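## Task

Free the knotted handles of the plastic bag, then move exactly three pieces of fruit out of it so they rest directly on the table surface, with every other piece staying inside the bag.

## Robot and tools

Robot: two arms, left_arm and right_arm, each with a two-finger parallel gripper. The fingers point along the gripper's +z axis and close along its y axis. The reported gripper point sits between the pads, about 1 cm short of the fingertips.

Frames. The scene frame has its origin at table-top height, midway between the nominal arm mounts, a little behind the table's near edge. +z is up, +x reaches out over the table, and left_arm is on the +y side (this has nothing to do with left or right in the pictures). The left base sits near (+0.006, +0.333, +0.003) m and the right near (+0.002, -0.323, +0.009) m, both almost level. Every hand position, orientation, velocity and target is reported in that arm's own base frame. Fixed cameras and the table use the scene frame. Readings can be off by a few cm, more at long reach.

execute_actions(actions, cameras). actions is a list of actions. Each action is a table of up to 15 rows, one row per 1/30 s step; a shorter table repeats its final row to fill 15 steps. Every row is one flat list of 14 numbers covering both arms, all in [-1, 1]: dx, dy, dz, rx, ry, rz, opening for left_arm, then the same seven for right_arm. The first six of each arm are an offset, not a pose: displacement and rotation vector relative to that arm's Hand target as it was when the action began (not relative to the previous row), along that arm's base axes, turning about the Hand target point. Scale: 1.0 = 0.6 m or 180 degrees. Because each new action starts from the updated Hand target, repeating an offset keeps moving further. Sending six zeros re-commands the current Hand target. The opening is absolute: +1 fully open (0.093 m), -1 closed. Always send the opening you want, since 0 is a half-open command. Camera images return only if actions is empty or cameras names some ("all" for all).

move(target, speed, blend, opening_speed, grip_force, blocking, cameras). target is one 14-number row in the same layout and scale, or a list of up to 15 such rows; every row is an offset from the same starting Hand targets, not from the previous row. Each gripper follows a straight path there, with no obstacle avoidance. speed: top path speed in m/s, 0.002 to 2.9 (default 0.25), rotation capped at twice that in rad/s; one value or one per target row. blend: corner rounding in metres for lists (0 means stop at each). opening_speed: how quickly the opening command ramps, per second on the -1..+1 scale, at least 0.2. grip_force: newtons per pad, 10 to 50, one value or one per arm; it persists, and lower forces close slowly. In this task a lower cap already holds each pad to roughly 25 to 37 N. blocking=false returns after about 0.5 s while motion continues. A whole move lasts 10 s at most. The result adds a move: line: done, off_target, moving, held or fault, plus limits such as paced (pose clipped) or held (steps withheld).

wait(seconds 0 to 10, cameras) lets time run with arms holding. stop(cameras) brakes a running move. zoom_image(camera, region) enlarges [x0, y0, x1, y1] pixels (at most 504 by 504) of the newest image from cam_high, cam_low, cam_left_wrist or cam_right_wrist. finished_scene(scene) ends the current scene, giving its number; it cannot be undone.

Results list per arm end_effector_position (m), end_effector_quat_wxyz, Hand target (the last commanded pose after clipping; the next offsets start here), Tool commands, grip_measured, Joint positions (six joints in rad, then the finger gap in m), Joint velocities (may read within noise), joint torques (N m, include arm weight, can wrap at ±28) and, for actions, some per-step positions. The gripper often stops short of the Hand target; another command, even zeros, re-requests it, or add the missing distance. Orientation commands are clipped to 40 degrees from the measured one each step.

Grip reading: +1 open, -1 closed. Pads meet near -0.94; an object of width w mm holds them apart at about -0.94 + 0.0208*w. To hold firmly, send at least 0.24 below that width reading (soft or round items may need lower) and keep sending it; to release, send well above it. Squashable items (fruit, bag) crush more with lower numbers. A big one-step drop presses hard briefly.

Cameras: cam_high and cam_low on a fixed beam behind the arms, and one camera on each wrist, all 896x504, with calibrations provided.

Avoid: dropping or flinging fruit, anything leaving the table (fruit set down off the table fails the task), fast impacts, hard pushes, and any contact or squeeze between the two arms or grippers. Do not strike the bar under the bases, the plate behind it or the low rail before the table; their tops may stand 3 cm above the table. Route paths around an arm's own base. Long reach, held loads and unreachable targets heat motors: MOTOR HOT at 75 °C, a fault at 90 °C folds that arm for good, 100 °C makes it collapse. Check the pose after each move and correct tilt.

Each tool is called as name(argument=value, ...) on one line, values as JSON.

## Session

execute_actions(actions=[])

Scene clock: 0.00 s.
left_arm: end_effector_position=(+0.3741, +0.0034, +0.1040) grip_measured=+1.000 end_effector_quat_wxyz=(+0.633, -0.038, +0.773, -0.015) | right_arm: end_effector_position=(+0.3710, +0.0100, +0.1145) grip_measured=+1.000 end_effector_quat_wxyz=(+0.645, -0.001, +0.764, -0.017)
Joint positions: left_arm=[-0.004 1.585 0.238 1.148 -0.03 -0.078 0.093] | right_arm=[0.069 1.545 0.227 1.149 0.092 -0.012 0.093]
Joint velocities: within noise
Joint torques (N m): no reading
Heat: left arm: 27 °C; right arm: 27 °C.
Hand target: left_arm +0.3746, +0.0021, +0.1044; +0.633, -0.036, +0.773, -0.016 | right_arm +0.3724, +0.0118, +0.1179; +0.649, -0.003, +0.761, -0.015
Tool commands: left_gripper/opening=+1.0 right_gripper/opening=+1.0

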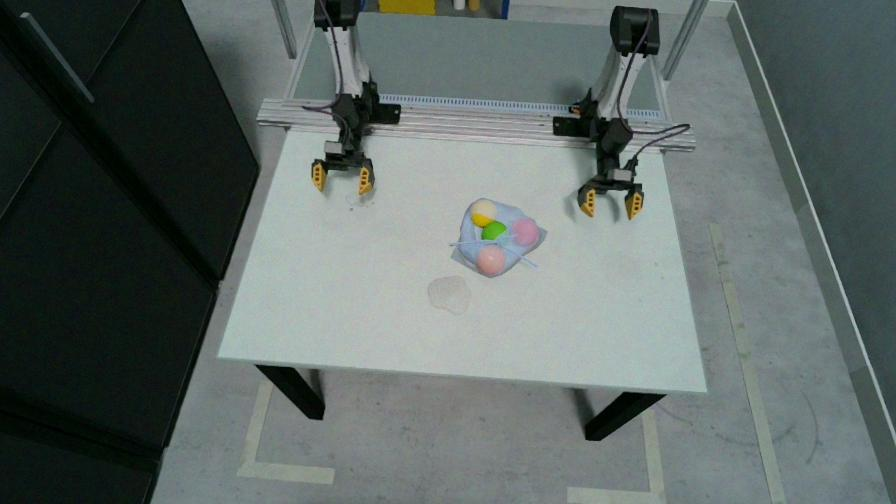

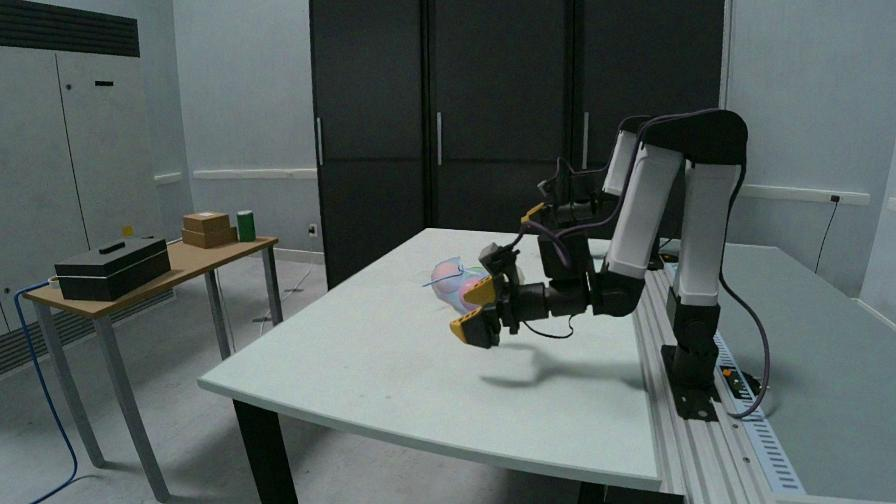

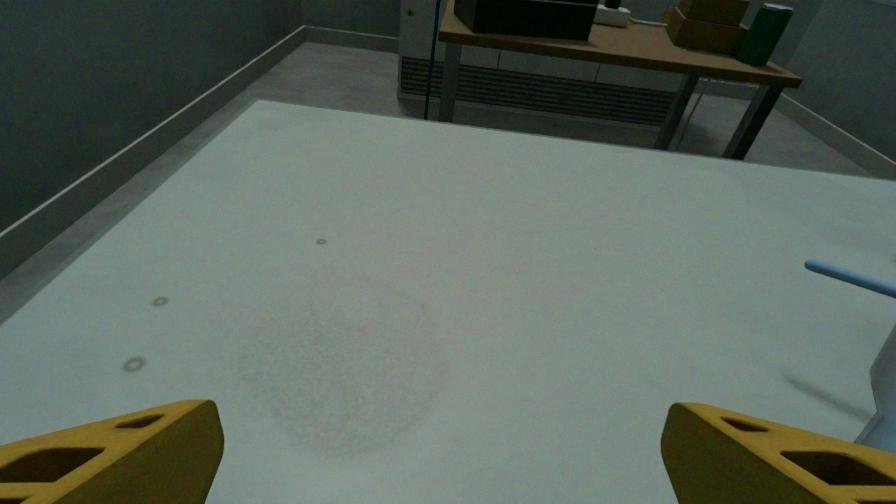

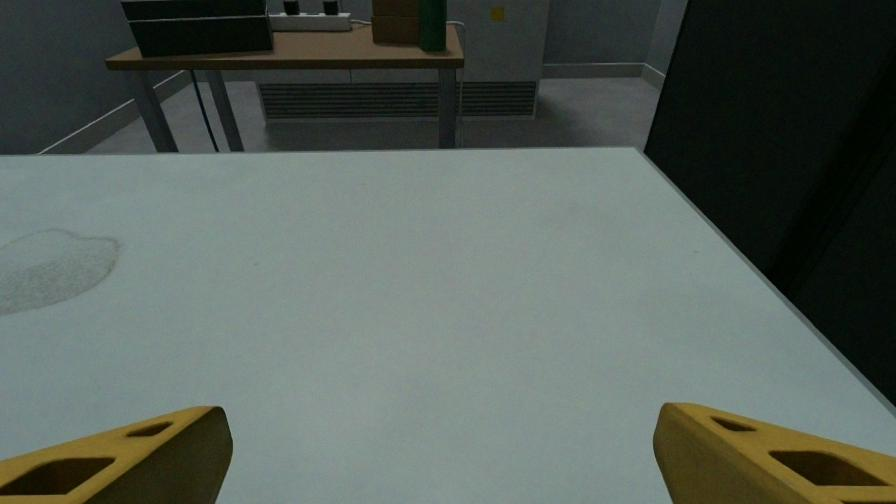

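zoom_image(camera="cam_high", region=[430, 180, 570, 290])

zoom_image(camera="cam_low", region=[400, 230, 560, 330])

Scaled by 3.600 from the camera's 896x504 image, which has a finer 1280x720 frame.

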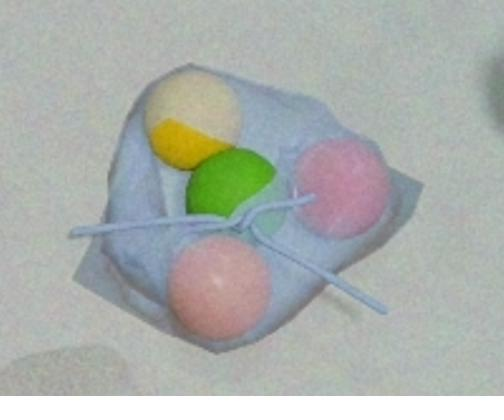

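Scaled by 3.150 from the camera's 896x504 image, which has a finer 1280x720 frame.

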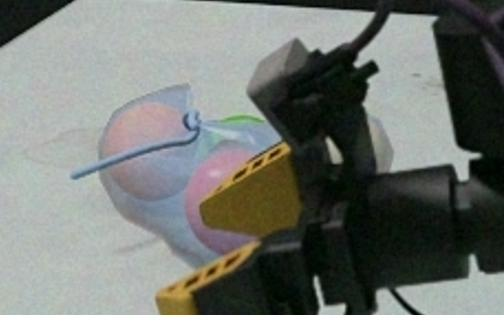

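move(target=[-0.1, -0.43, 0.28, 0, 0.25, 0, 1, 0, -0.1, 0, 0, 0, 0, 1], cameras=["all"])

Scene clock: 4.90 s.
left_arm: end_effector_position=(+0.3162, -0.2505, +0.2755) grip_measured=+1.000 end_effector_quat_wxyz=(+0.299, -0.040, +0.953, +0.001) | right_arm: end_effector_position=(+0.3669, -0.0485, +0.1149) grip_measured=+1.000 end_effector_quat_wxyz=(+0.646, +0.004, +0.763, -0.016)
Joint positions: left_arm=[-0.858 1.805 2.023 -1.382 -0.465 -0.845 0.093] | right_arm=[-0.213 1.545 0.227 1.149 -0.18 -0.05 0.093]
Joint torques (N m): left_arm=[-0.21 -6.84 8.13 1.05 -0.16 -0.12] | right_arm=[-0.42 -2.96 6.53 1.97 -0.09 -0.02]
Heat: left arm: 28 °C; right arm: 27 °C.
Hand target: left_arm +0.3145, -0.2559, +0.2725; +0.289, -0.040, +0.957, -0.001 | right_arm +0.3724, -0.0482, +0.1179; +0.649, -0.003, +0.761, -0.015
Off the commanded pose: left_arm 0.006 m, 1 deg | right_arm 0.006 m, 1 deg.
move: done
camera_calibration:
cam_left_wrist: T_world_to_cam=[[0.0917048, -0.99477, 0.0449844, -0.291707], [-0.97724, -0.0985831, -0.187839, 0.375393], [0.191291, -0.0267348, -0.981169, 0.288105], [0, 0, 0, 1]] pos_world=[0.338488, -0.245471, 0.366316]
cam_right_wrist: T_world_to_cam=[[-0.0528632, -0.997706, 0.0422782, -0.0381894], [-0.576896, -0.00404585, -0.816808, 0.344816], [0.815105, -0.0675691, -0.575359, -0.146745], [0, 0, 0, 1]] pos_world=[0.316517, -0.0466221, 0.198832]

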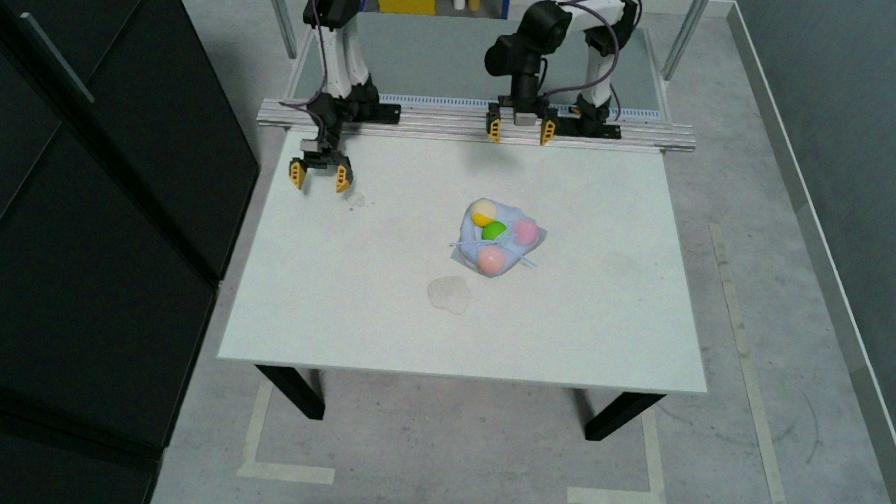

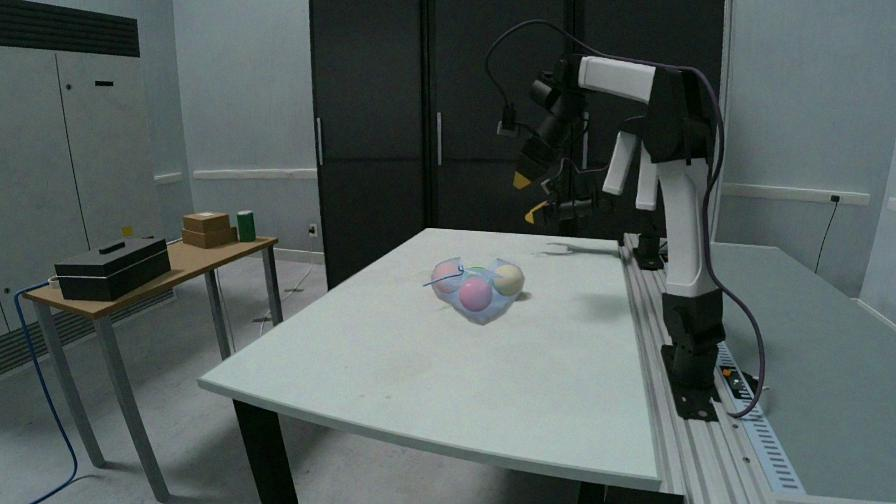

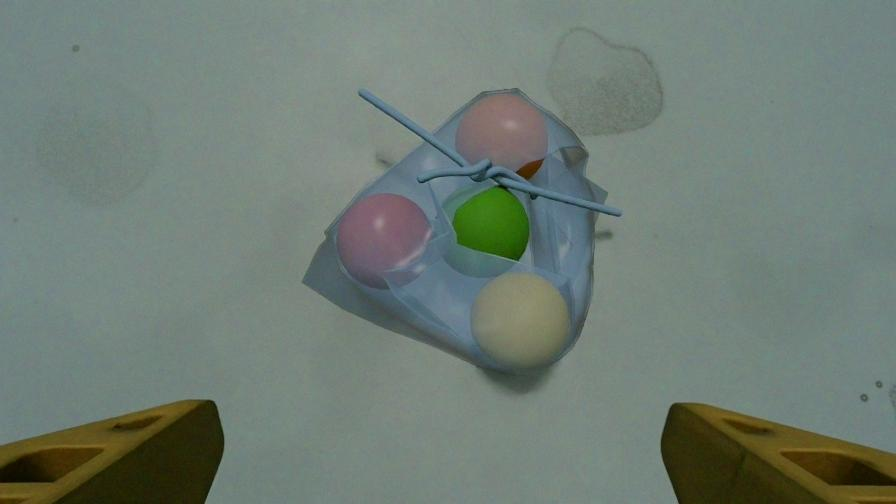

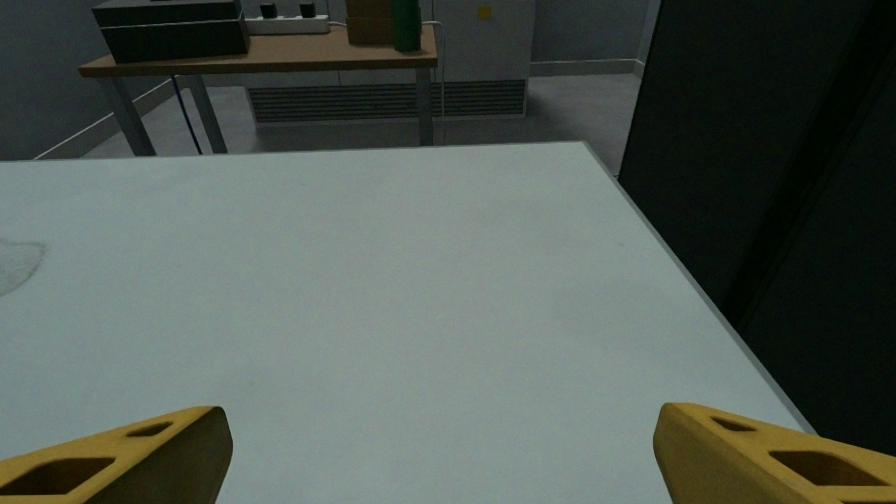

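zoom_image(camera="cam_left_wrist", region=[340, 70, 640, 240])

zoom_image(camera="cam_low", region=[400, 230, 560, 330])

Scaled by 1.680 from the camera's 896x504 image, which has a finer 1280x720 frame.

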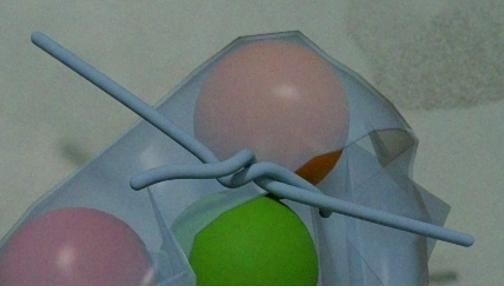

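Scaled by 3.150 from the camera's 896x504 image, which has a finer 1280x720 frame.

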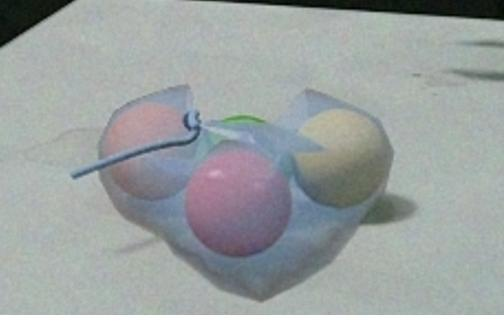

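move(target=[0.169, 0.092, -0.1925, 0, 0, -0.306, 1, 0, 0, 0, 0, 0, 0, 1], cameras=["all"])

zoom_image(camera="cam_left_wrist", region=[200, 0, 704, 504])

zoom_image(camera="cam_low", region=[400, 210, 560, 330])

Scene clock: 14.53 s.
left_arm: end_effector_position=(+0.4105, -0.1969, +0.1532) grip_measured=+1.000 end_effector_quat_wxyz=(+0.249, +0.400, +0.872, -0.130) | right_arm: end_effector_position=(+0.3669, -0.0485, +0.1149) grip_measured=+1.000 end_effector_quat_wxyz=(+0.646, +0.004, +0.763, -0.016)
Joint positions: left_arm=[-0.339 1.835 1.562 -0.803 0.296 0.447 0.093] | right_arm=[-0.213 1.545 0.227 1.149 -0.18 -0.05 0.093]
Joint torques (N m): left_arm=[0.38 -8.29 9.33 1.38 0.4 0.1] | right_arm=[-0.46 -2.99 6.63 1.98 -0.06 -0.04]
Heat: left arm: 30 °C; right arm: 29 °C.
Hand target: left_arm +0.4160, -0.2007, +0.1568; +0.255, +0.407, +0.867, -0.135 | right_arm +0.3724, -0.0482, +0.1179; +0.649, -0.003, +0.761, -0.015
Off the commanded pose: left_arm 0.008 m, 1 deg | right_arm 0.006 m, 1 deg.
move: done
camera_calibration:
cam_left_wrist: T_world_to_cam=[[-0.752251, -0.657044, 0.0490964, 0.170747], [-0.655881, 0.739654, -0.15077, 0.477417], [0.0627481, -0.145618, -0.987349, 0.181909], [0, 0, 0, 1]] pos_world=[0.430159, -0.214446, 0.243205]
cam_right_wrist: T_world_to_cam=[[-0.0528632, -0.997706, 0.0422782, -0.0381894], [-0.576896, -0.00404585, -0.816808, 0.344816], [0.815105, -0.0675691, -0.575359, -0.146745], [0, 0, 0, 1]] pos_world=[0.316517, -0.0466221, 0.198832]

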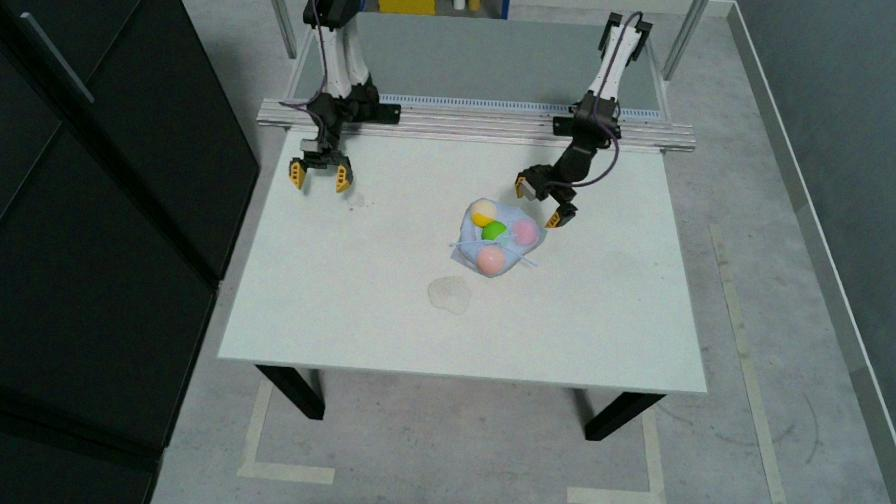

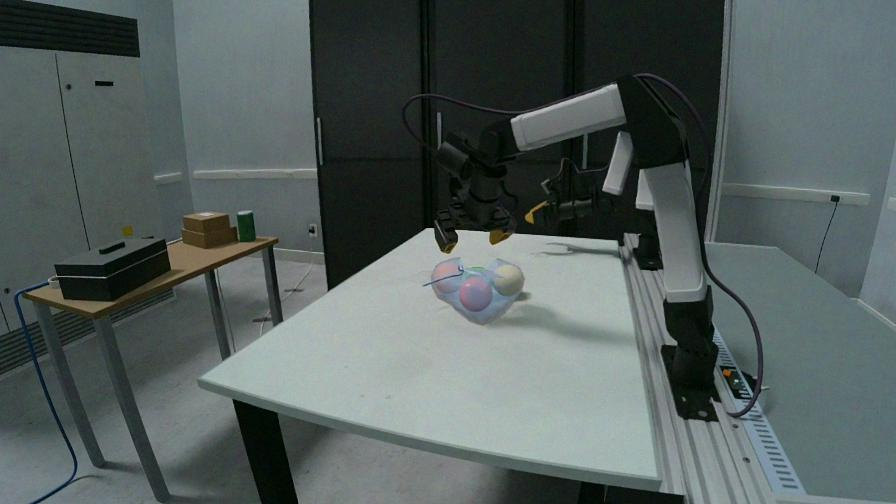

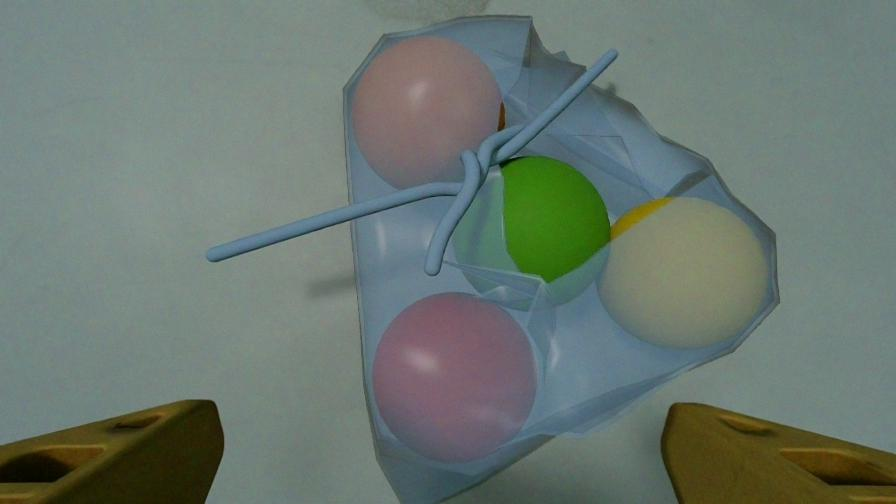

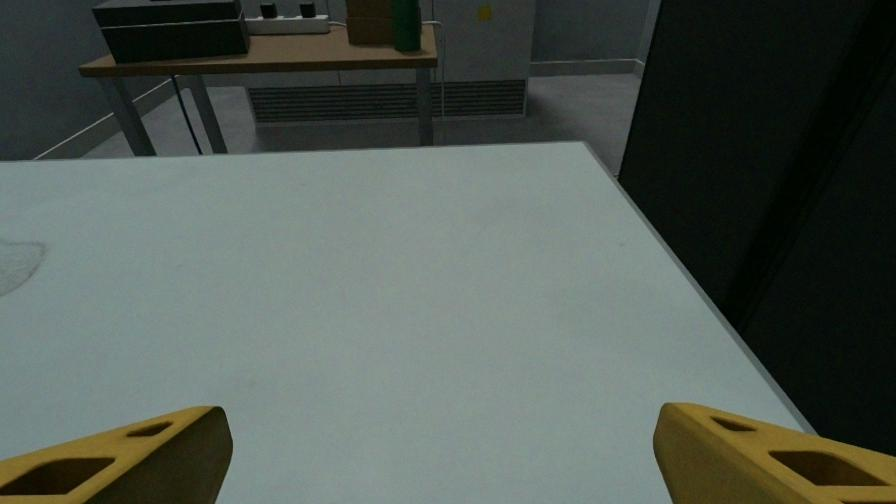

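Scaled by 1.000.

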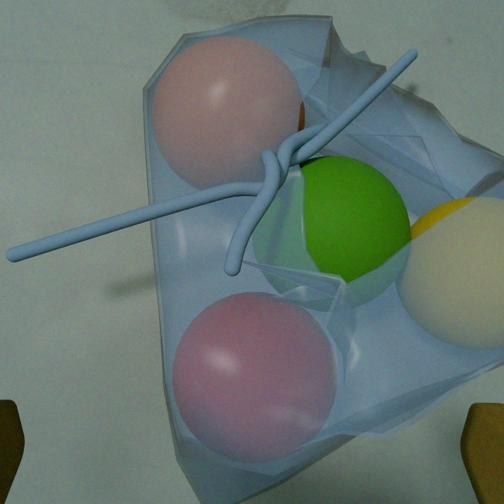

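Scaled by 3.150 from the camera's 896x504 image, which has a finer 1280x720 frame.

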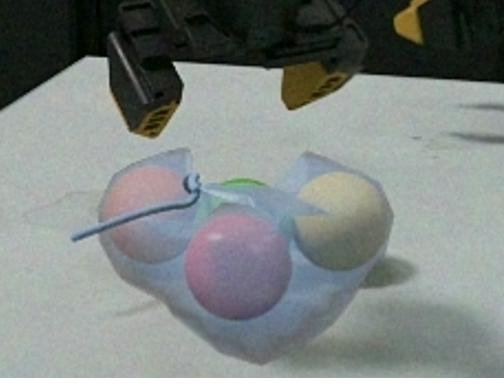

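move(target=[0.0567, -0.0805, -0.11, 0, 0, 0, -0.2, 0, 0, 0, 0, 0, 0, 1], speed=0.12, cameras=["cam_left_wrist","cam_low"])

zoom_image(camera="cam_low", region=[400, 210, 560, 330])

Scene clock: 18.00 s.
left_arm: end_effector_position=(+0.4431, -0.2419, +0.0897) grip_measured=-0.198 end_effector_quat_wxyz=(+0.247, +0.408, +0.868, -0.137) | right_arm: end_effector_position=(+0.3669, -0.0485, +0.1149) grip_measured=+1.000 end_effector_quat_wxyz=(+0.646, +0.004, +0.763, -0.016)
Joint positions: left_arm=[-0.406 2.05 1.603 -0.618 0.283 0.399 0.036] | right_arm=[-0.213 1.545 0.227 1.149 -0.18 -0.05 0.093]
Joint torques (N m): left_arm=[-0.66 -9.85 8.99 1.54 0.13 -0.11] | right_arm=[-0.44 -2.93 6.63 1.98 -0.07 -0.02]
Heat: left arm: 30 °C; right arm: 29 °C.
Hand target: left_arm +0.4499, -0.2492, +0.0909; +0.255, +0.407, +0.867, -0.135 | right_arm +0.3724, -0.0482, +0.1179; +0.649, -0.003, +0.761, -0.015
Off the commanded pose: left_arm 0.010 m, 1 deg | right_arm 0.006 m, 1 deg.
move: done
camera_calibration:
cam_left_wrist: T_world_to_cam=[[-0.765638, -0.640513, 0.0595188, 0.177907], [-0.641066, 0.752082, -0.152996, 0.519172], [0.0532328, -0.155295, -0.986433, 0.112387], [0, 0, 0, 1]] pos_world=[0.463053, -0.259055, 0.179704]
Images, in order (width x height): cam_low 896x504, cam_left_wrist 896x504.

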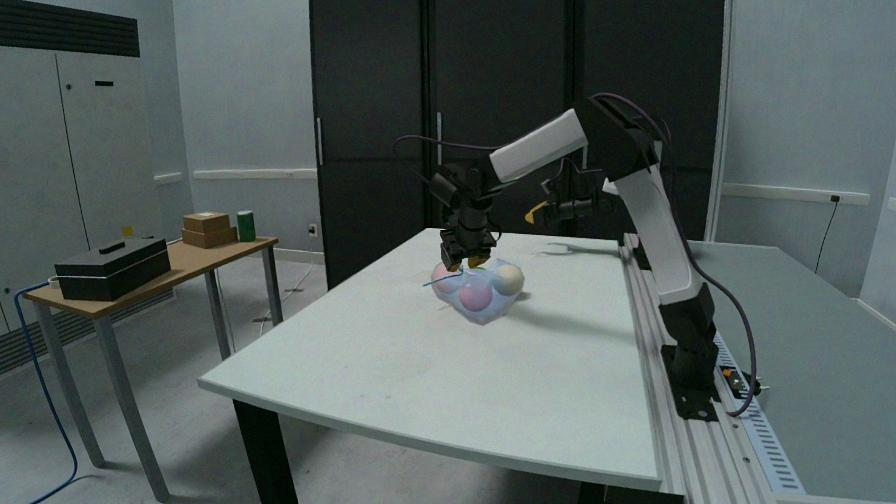

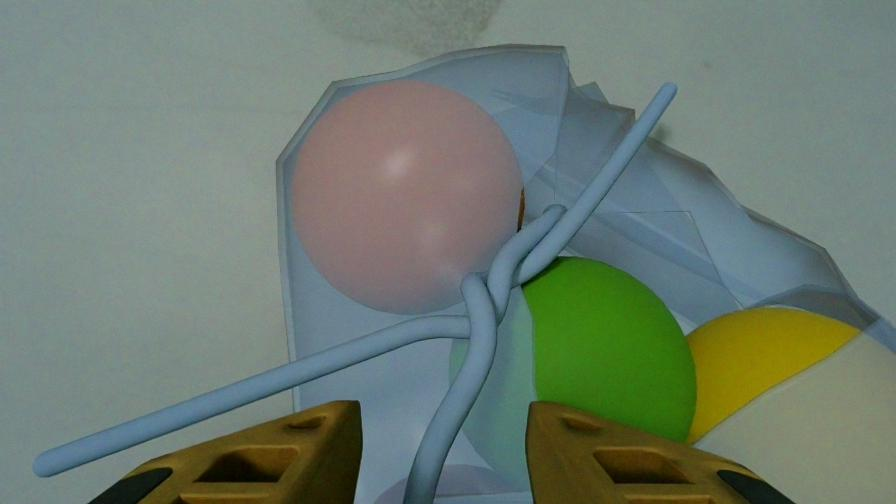

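Scaled by 3.150 from the camera's 896x504 image, which has a finer 1280x720 frame.

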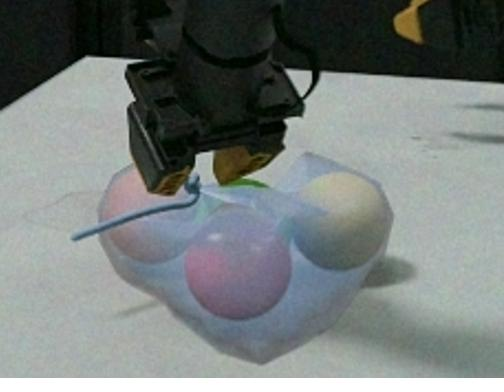

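move(target=[[0, 0, -0.033, 0, 0, 0, -0.2, 0, 0, 0, 0, 0, 0, 1],[0, 0, -0.033, 0, 0, 0, -1, 0, 0, 0, 0, 0, 0, 1]], speed=0.1, cameras=["cam_left_wrist","cam_low"])

zoom_image(camera="cam_low", region=[400, 210, 560, 330])

Scene clock: 20.17 s.
left_arm: end_effector_position=(+0.4532, -0.2461, +0.0863) grip_measured=-0.942 end_effector_quat_wxyz=(+0.268, +0.408, +0.862, -0.136) | right_arm: end_effector_position=(+0.3669, -0.0485, +0.1149) grip_measured=+1.000 end_effector_quat_wxyz=(+0.646, +0.004, +0.763, -0.016)
Joint positions: left_arm=[-0.406 2.065 1.591 -0.549 0.282 0.399 0] | right_arm=[-0.213 1.545 0.227 1.149 -0.18 -0.05 0.093]
Joint torques (N m): left_arm=[-0.7 -9.72 5.56 1.62 0.12 -0.11] | right_arm=[-0.46 -2.97 6.6 1.98 -0.08 -0.02]
Heat: left arm: 30 °C; right arm: 29 °C.
Hand target: left_arm +0.4499, -0.2492, +0.0711; +0.255, +0.407, +0.867, -0.135 | right_arm +0.3724, -0.0482, +0.1179; +0.649, -0.003, +0.761, -0.015
Off the commanded pose: left_arm 0.016 m, 2 deg | right_arm 0.006 m, 1 deg.
move: off_target (left_arm); target 2's new opening was sent with left_arm's hand 0.016 m and 2 deg from that target
camera_calibration:
cam_left_wrist: T_world_to_cam=[[-0.767156, -0.640229, 0.0397291, 0.185593], [-0.63477, 0.748774, -0.190799, 0.527746], [0.0924071, -0.171592, -0.980825, 0.0855373], [0, 0, 0, 1]] pos_world=[0.469472, -0.261663, 0.177217]
Images, in order (width x height): cam_low 896x504, cam_left_wrist 896x504.

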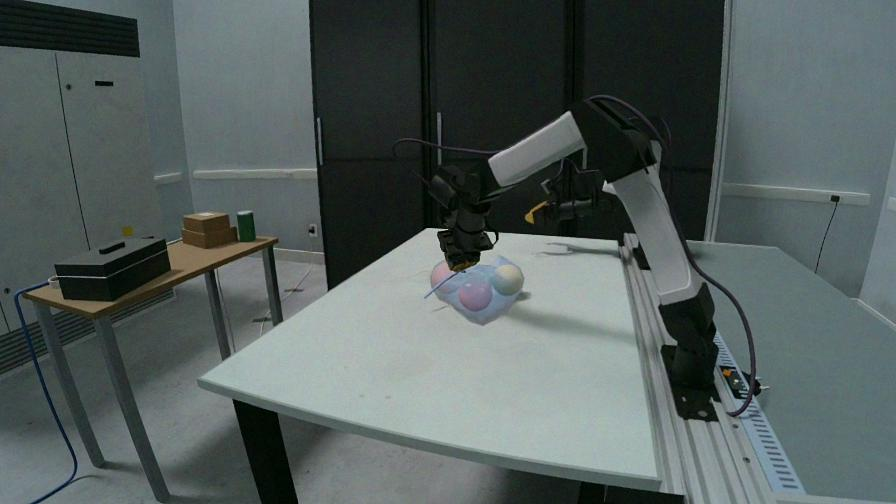

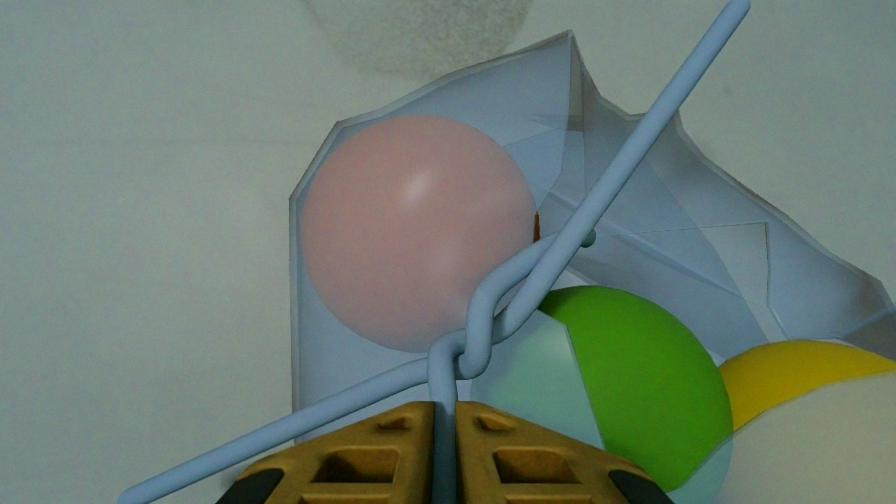

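Scaled by 3.150 from the camera's 896x504 image, which has a finer 1280x720 frame.

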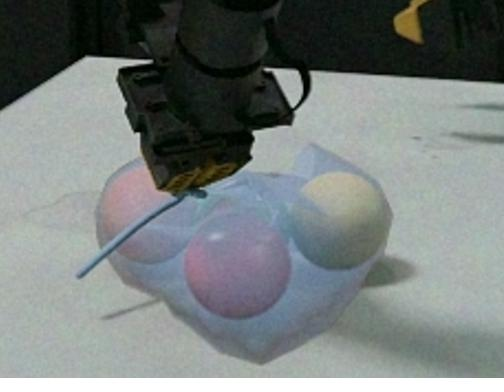

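move(target=[[-0.005, 0.02, 0.04, 0, 0, 0, -1, 0, 0, 0, 0, 0, 0, 1],[-0.01, 0.09, 0.055, 0, 0, 0, -1, 0, 0, 0, 0, 0, 0, 1]], speed=0.1, cameras=["cam_left_wrist","cam_low","cam_high"])

zoom_image(camera="cam_low", region=[400, 210, 560, 330])

zoom_image(camera="cam_high", region=[430, 180, 590, 290])

Scene clock: 22.90 s.
left_arm: end_effector_position=(+0.4529, -0.1950, +0.0966) grip_measured=-0.942 end_effector_quat_wxyz=(+0.257, +0.400, +0.870, -0.129) | right_arm: end_effector_position=(+0.3669, -0.0485, +0.1149) grip_measured=+1.000 end_effector_quat_wxyz=(+0.646, +0.004, +0.763, -0.016)
Joint positions: left_arm=[-0.301 2.005 1.562 -0.629 0.315 0.48 0] | right_arm=[-0.213 1.545 0.227 1.149 -0.18 -0.05 0.093]
Joint torques (N m): left_arm=[0.14 -13.35 5.39 1.18 0.39 0.14] | right_arm=[-0.51 -3 6.68 1.95 -0.09 -0.02]
Heat: left arm: 31 °C; right arm: 30 °C.
Hand target: left_arm +0.4439, -0.1951, +0.1041; +0.255, +0.407, +0.867, -0.135 | right_arm +0.3724, -0.0482, +0.1179; +0.649, -0.003, +0.761, -0.015
Off the commanded pose: left_arm 0.012 m, 1 deg | right_arm 0.006 m, 1 deg.
move: off_target (left_arm)
camera_calibration:
cam_left_wrist: T_world_to_cam=[[-0.751706, -0.658103, 0.0428814, 0.20683], [-0.655076, 0.737569, -0.16391, 0.495743], [0.0762416, -0.151303, -0.985543, 0.116201], [0, 0, 0, 1]] pos_world=[0.471366, -0.211948, 0.186909]
Images, in order (width x height): cam_high 896x504, cam_low 896x504, cam_left_wrist 896x504.

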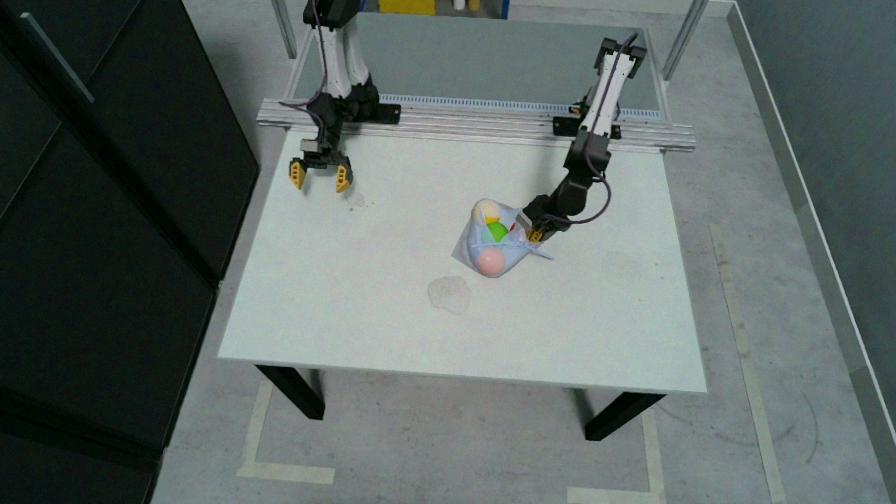

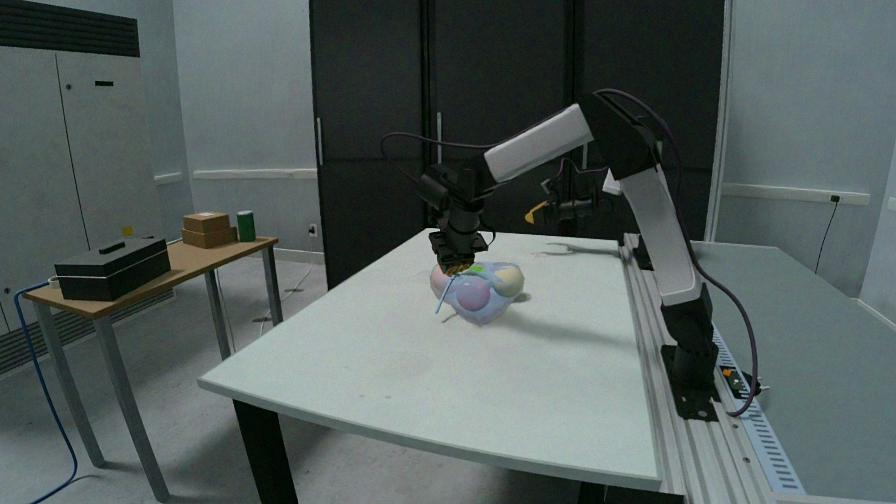

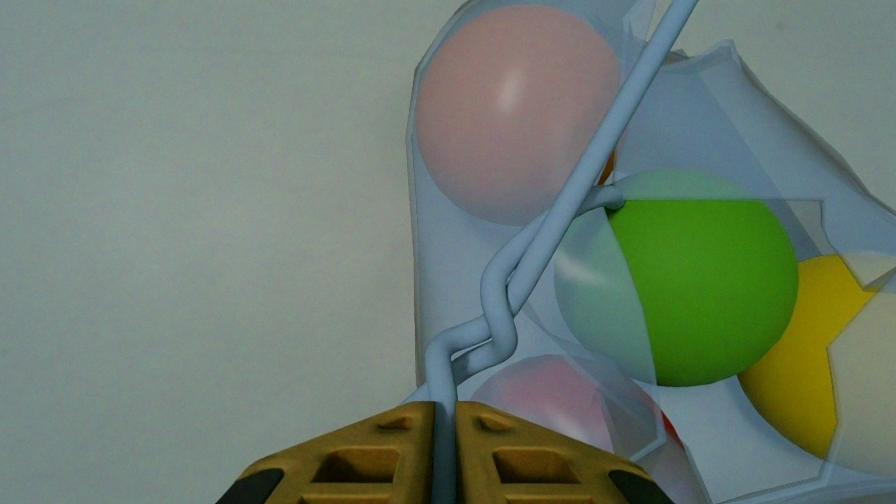

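Scaled by 3.150 from the camera's 896x504 image, which has a finer 1280x720 frame.

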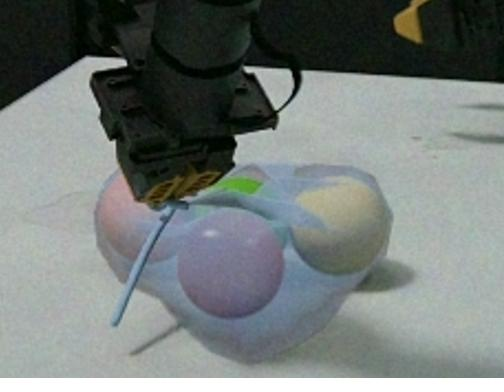

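Scaled by 3.150 from the camera's 896x504 image, which has a finer 1280x720 frame.

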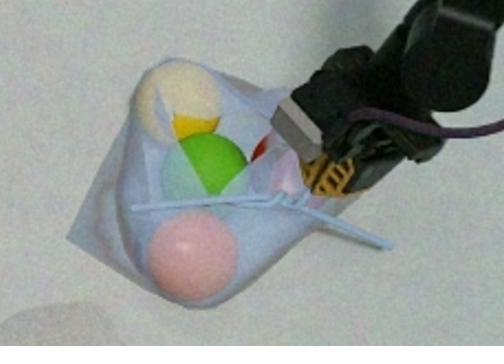

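move(target=[-0.02, 0.12, 0.03, 0, 0, 0, -1, 0, 0, 0, 0, 0, 0, 1], speed=0.08, cameras=["cam_left_wrist","cam_low","cam_high"])

zoom_image(camera="cam_high", region=[430, 180, 590, 290])

Scene clock: 24.97 s.
left_arm: end_effector_position=(+0.4408, -0.1240, +0.1151) grip_measured=-0.942 end_effector_quat_wxyz=(+0.256, +0.402, +0.869, -0.131) | right_arm: end_effector_position=(+0.3669, -0.0485, +0.1149) grip_measured=+1.000 end_effector_quat_wxyz=(+0.646, +0.004, +0.763, -0.016)
Joint positions: left_arm=[-0.132 1.905 1.504 -0.729 0.396 0.645 0] | right_arm=[-0.213 1.545 0.227 1.149 -0.18 -0.05 0.093]
Joint torques (N m): left_arm=[0.46 -12.49 5.35 1.05 0.42 0.14] | right_arm=[-0.46 -2.89 6.68 1.96 -0.08 -0.01]
Heat: left arm: 31 °C; right arm: 30 °C.
Hand target: left_arm +0.4319, -0.1231, +0.1221; +0.255, +0.407, +0.867, -0.135 | right_arm +0.3724, -0.0482, +0.1179; +0.649, -0.003, +0.761, -0.015
Off the commanded pose: left_arm 0.011 m, 1 deg | right_arm 0.006 m, 1 deg.
move: off_target (left_arm)
camera_calibration:
cam_left_wrist: T_world_to_cam=[[-0.755551, -0.653504, 0.0455502, 0.24567], [-0.65093, 0.741112, -0.164449, 0.437179], [0.0737104, -0.1539, -0.985333, 0.146859], [0, 0, 0, 1]] pos_world=[0.459364, -0.140851, 0.205409]
Images, in order (width x height): cam_high 896x504, cam_low 896x504, cam_left_wrist 896x504.

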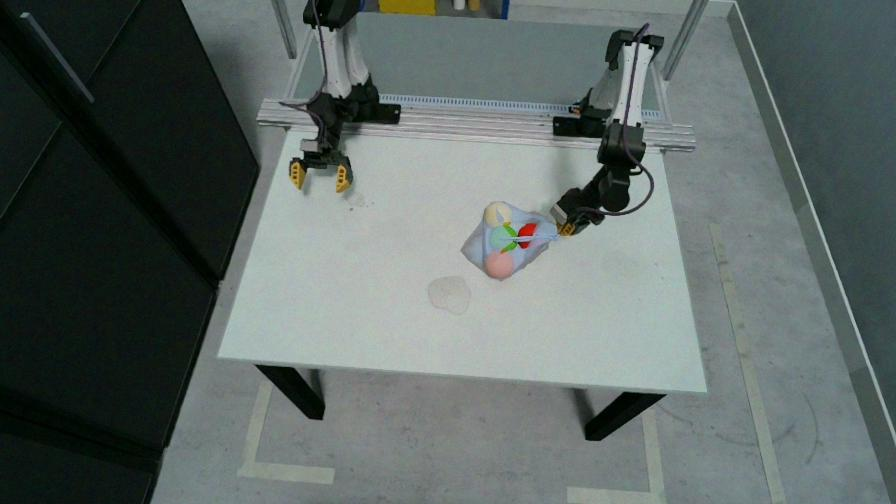

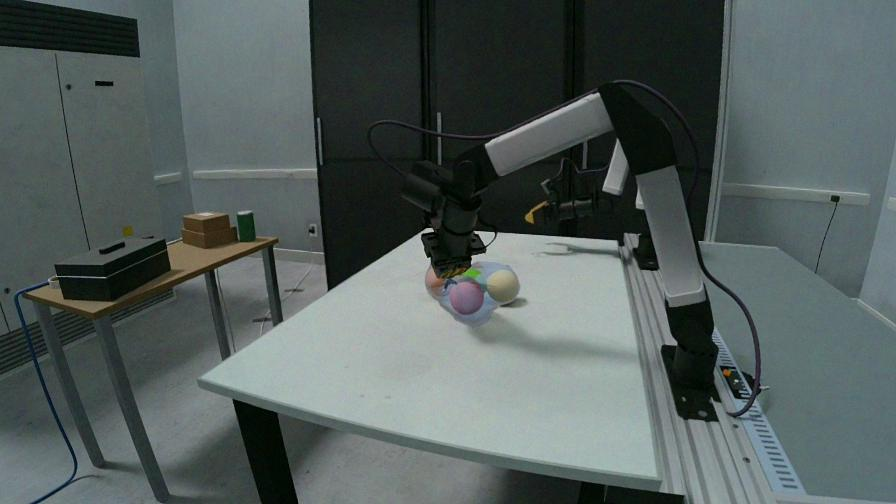

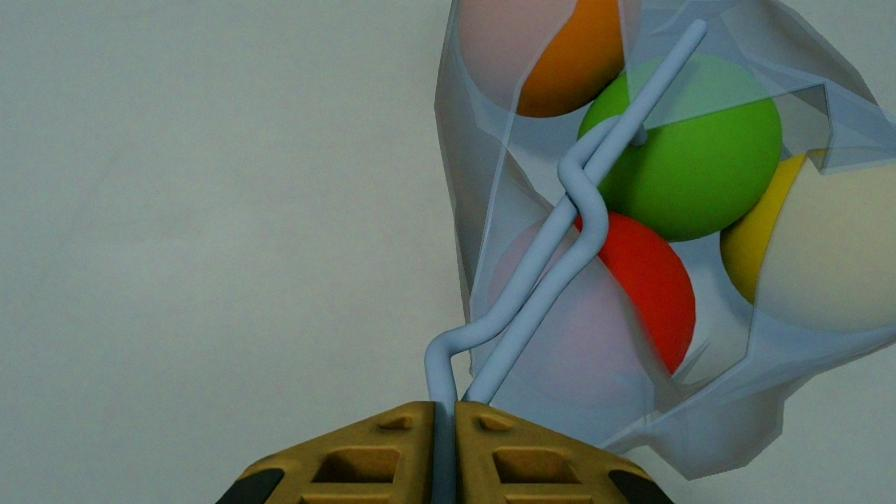

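Scaled by 3.150 from the camera's 896x504 image, which has a finer 1280x720 frame.

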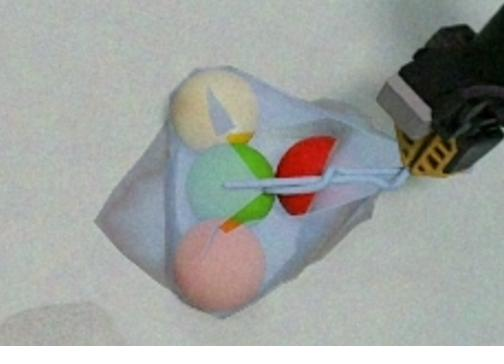

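move(target=[-0.03, 0.12, 0.03, 0, 0, 0, -1, 0, 0, 0, 0, 0, 0, 1], speed=0.08, cameras=["cam_left_wrist","cam_low","cam_high"])

zoom_image(camera="cam_high", region=[430, 180, 590, 290])

Scene clock: 27.17 s.
left_arm: end_effector_position=(+0.4208, -0.0503, +0.1302) grip_measured=-0.942 end_effector_quat_wxyz=(+0.251, +0.402, +0.871, -0.133) | right_arm: end_effector_position=(+0.3669, -0.0485, +0.1149) grip_measured=+1.000 end_effector_quat_wxyz=(+0.646, +0.004, +0.763, -0.016)
Joint positions: left_arm=[0.062 1.839 1.492 -0.877 0.47 0.843 0] | right_arm=[-0.213 1.545 0.227 1.149 -0.18 -0.05 0.093]
Joint torques (N m): left_arm=[0.42 -11.81 6.12 0.89 0.5 0.13] | right_arm=[-0.43 -3 6.61 1.97 -0.07 -0.03]
Heat: left arm: 31 °C; right arm: 30 °C.
Hand target: left_arm +0.4139, -0.0511, +0.1402; +0.255, +0.407, +0.867, -0.135 | right_arm +0.3724, -0.0482, +0.1179; +0.649, -0.003, +0.761, -0.015
Off the commanded pose: left_arm 0.012 m, 1 deg | right_arm 0.006 m, 1 deg.
move: off_target (left_arm)
camera_calibration:
cam_left_wrist: T_world_to_cam=[[-0.755525, -0.652998, 0.0526773, 0.277107], [-0.652062, 0.741806, -0.15665, 0.371474], [0.0632161, -0.152702, -0.986248, 0.179176], [0, 0, 0, 1]] pos_world=[0.440259, -0.0672503, 0.220306]
Images, in order (width x height): cam_high 896x504, cam_low 896x504, cam_left_wrist 896x504.

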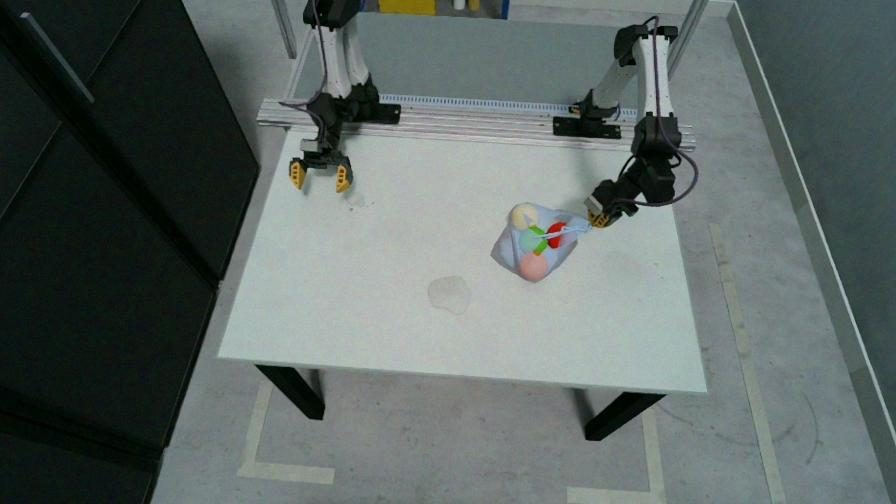

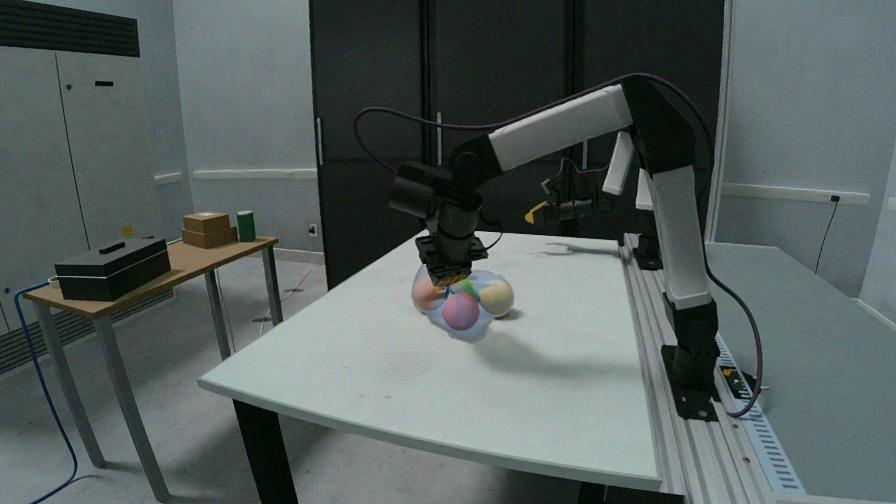

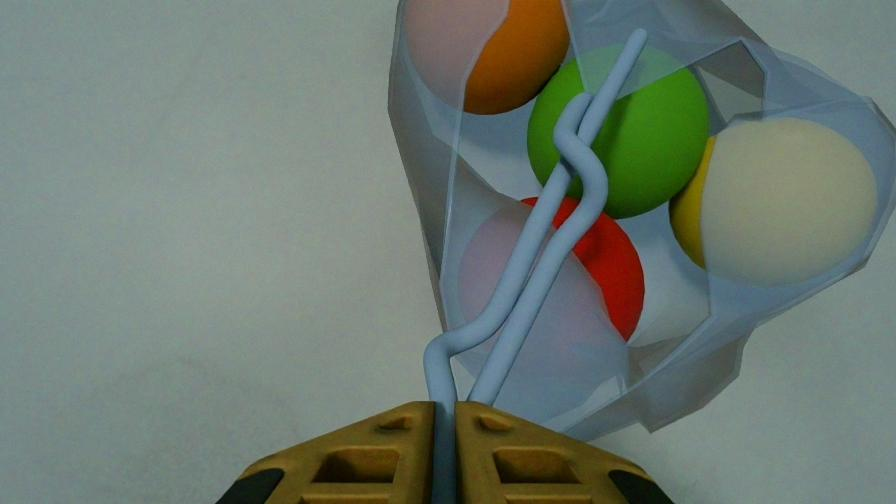

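Scaled by 3.150 from the camera's 896x504 image, which has a finer 1280x720 frame.

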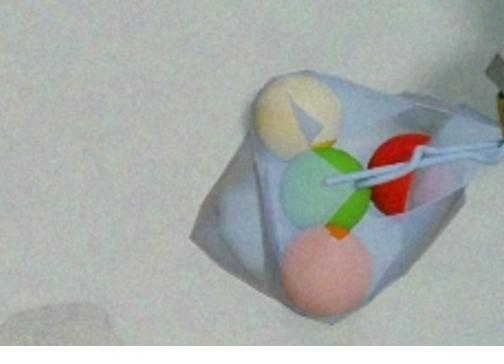

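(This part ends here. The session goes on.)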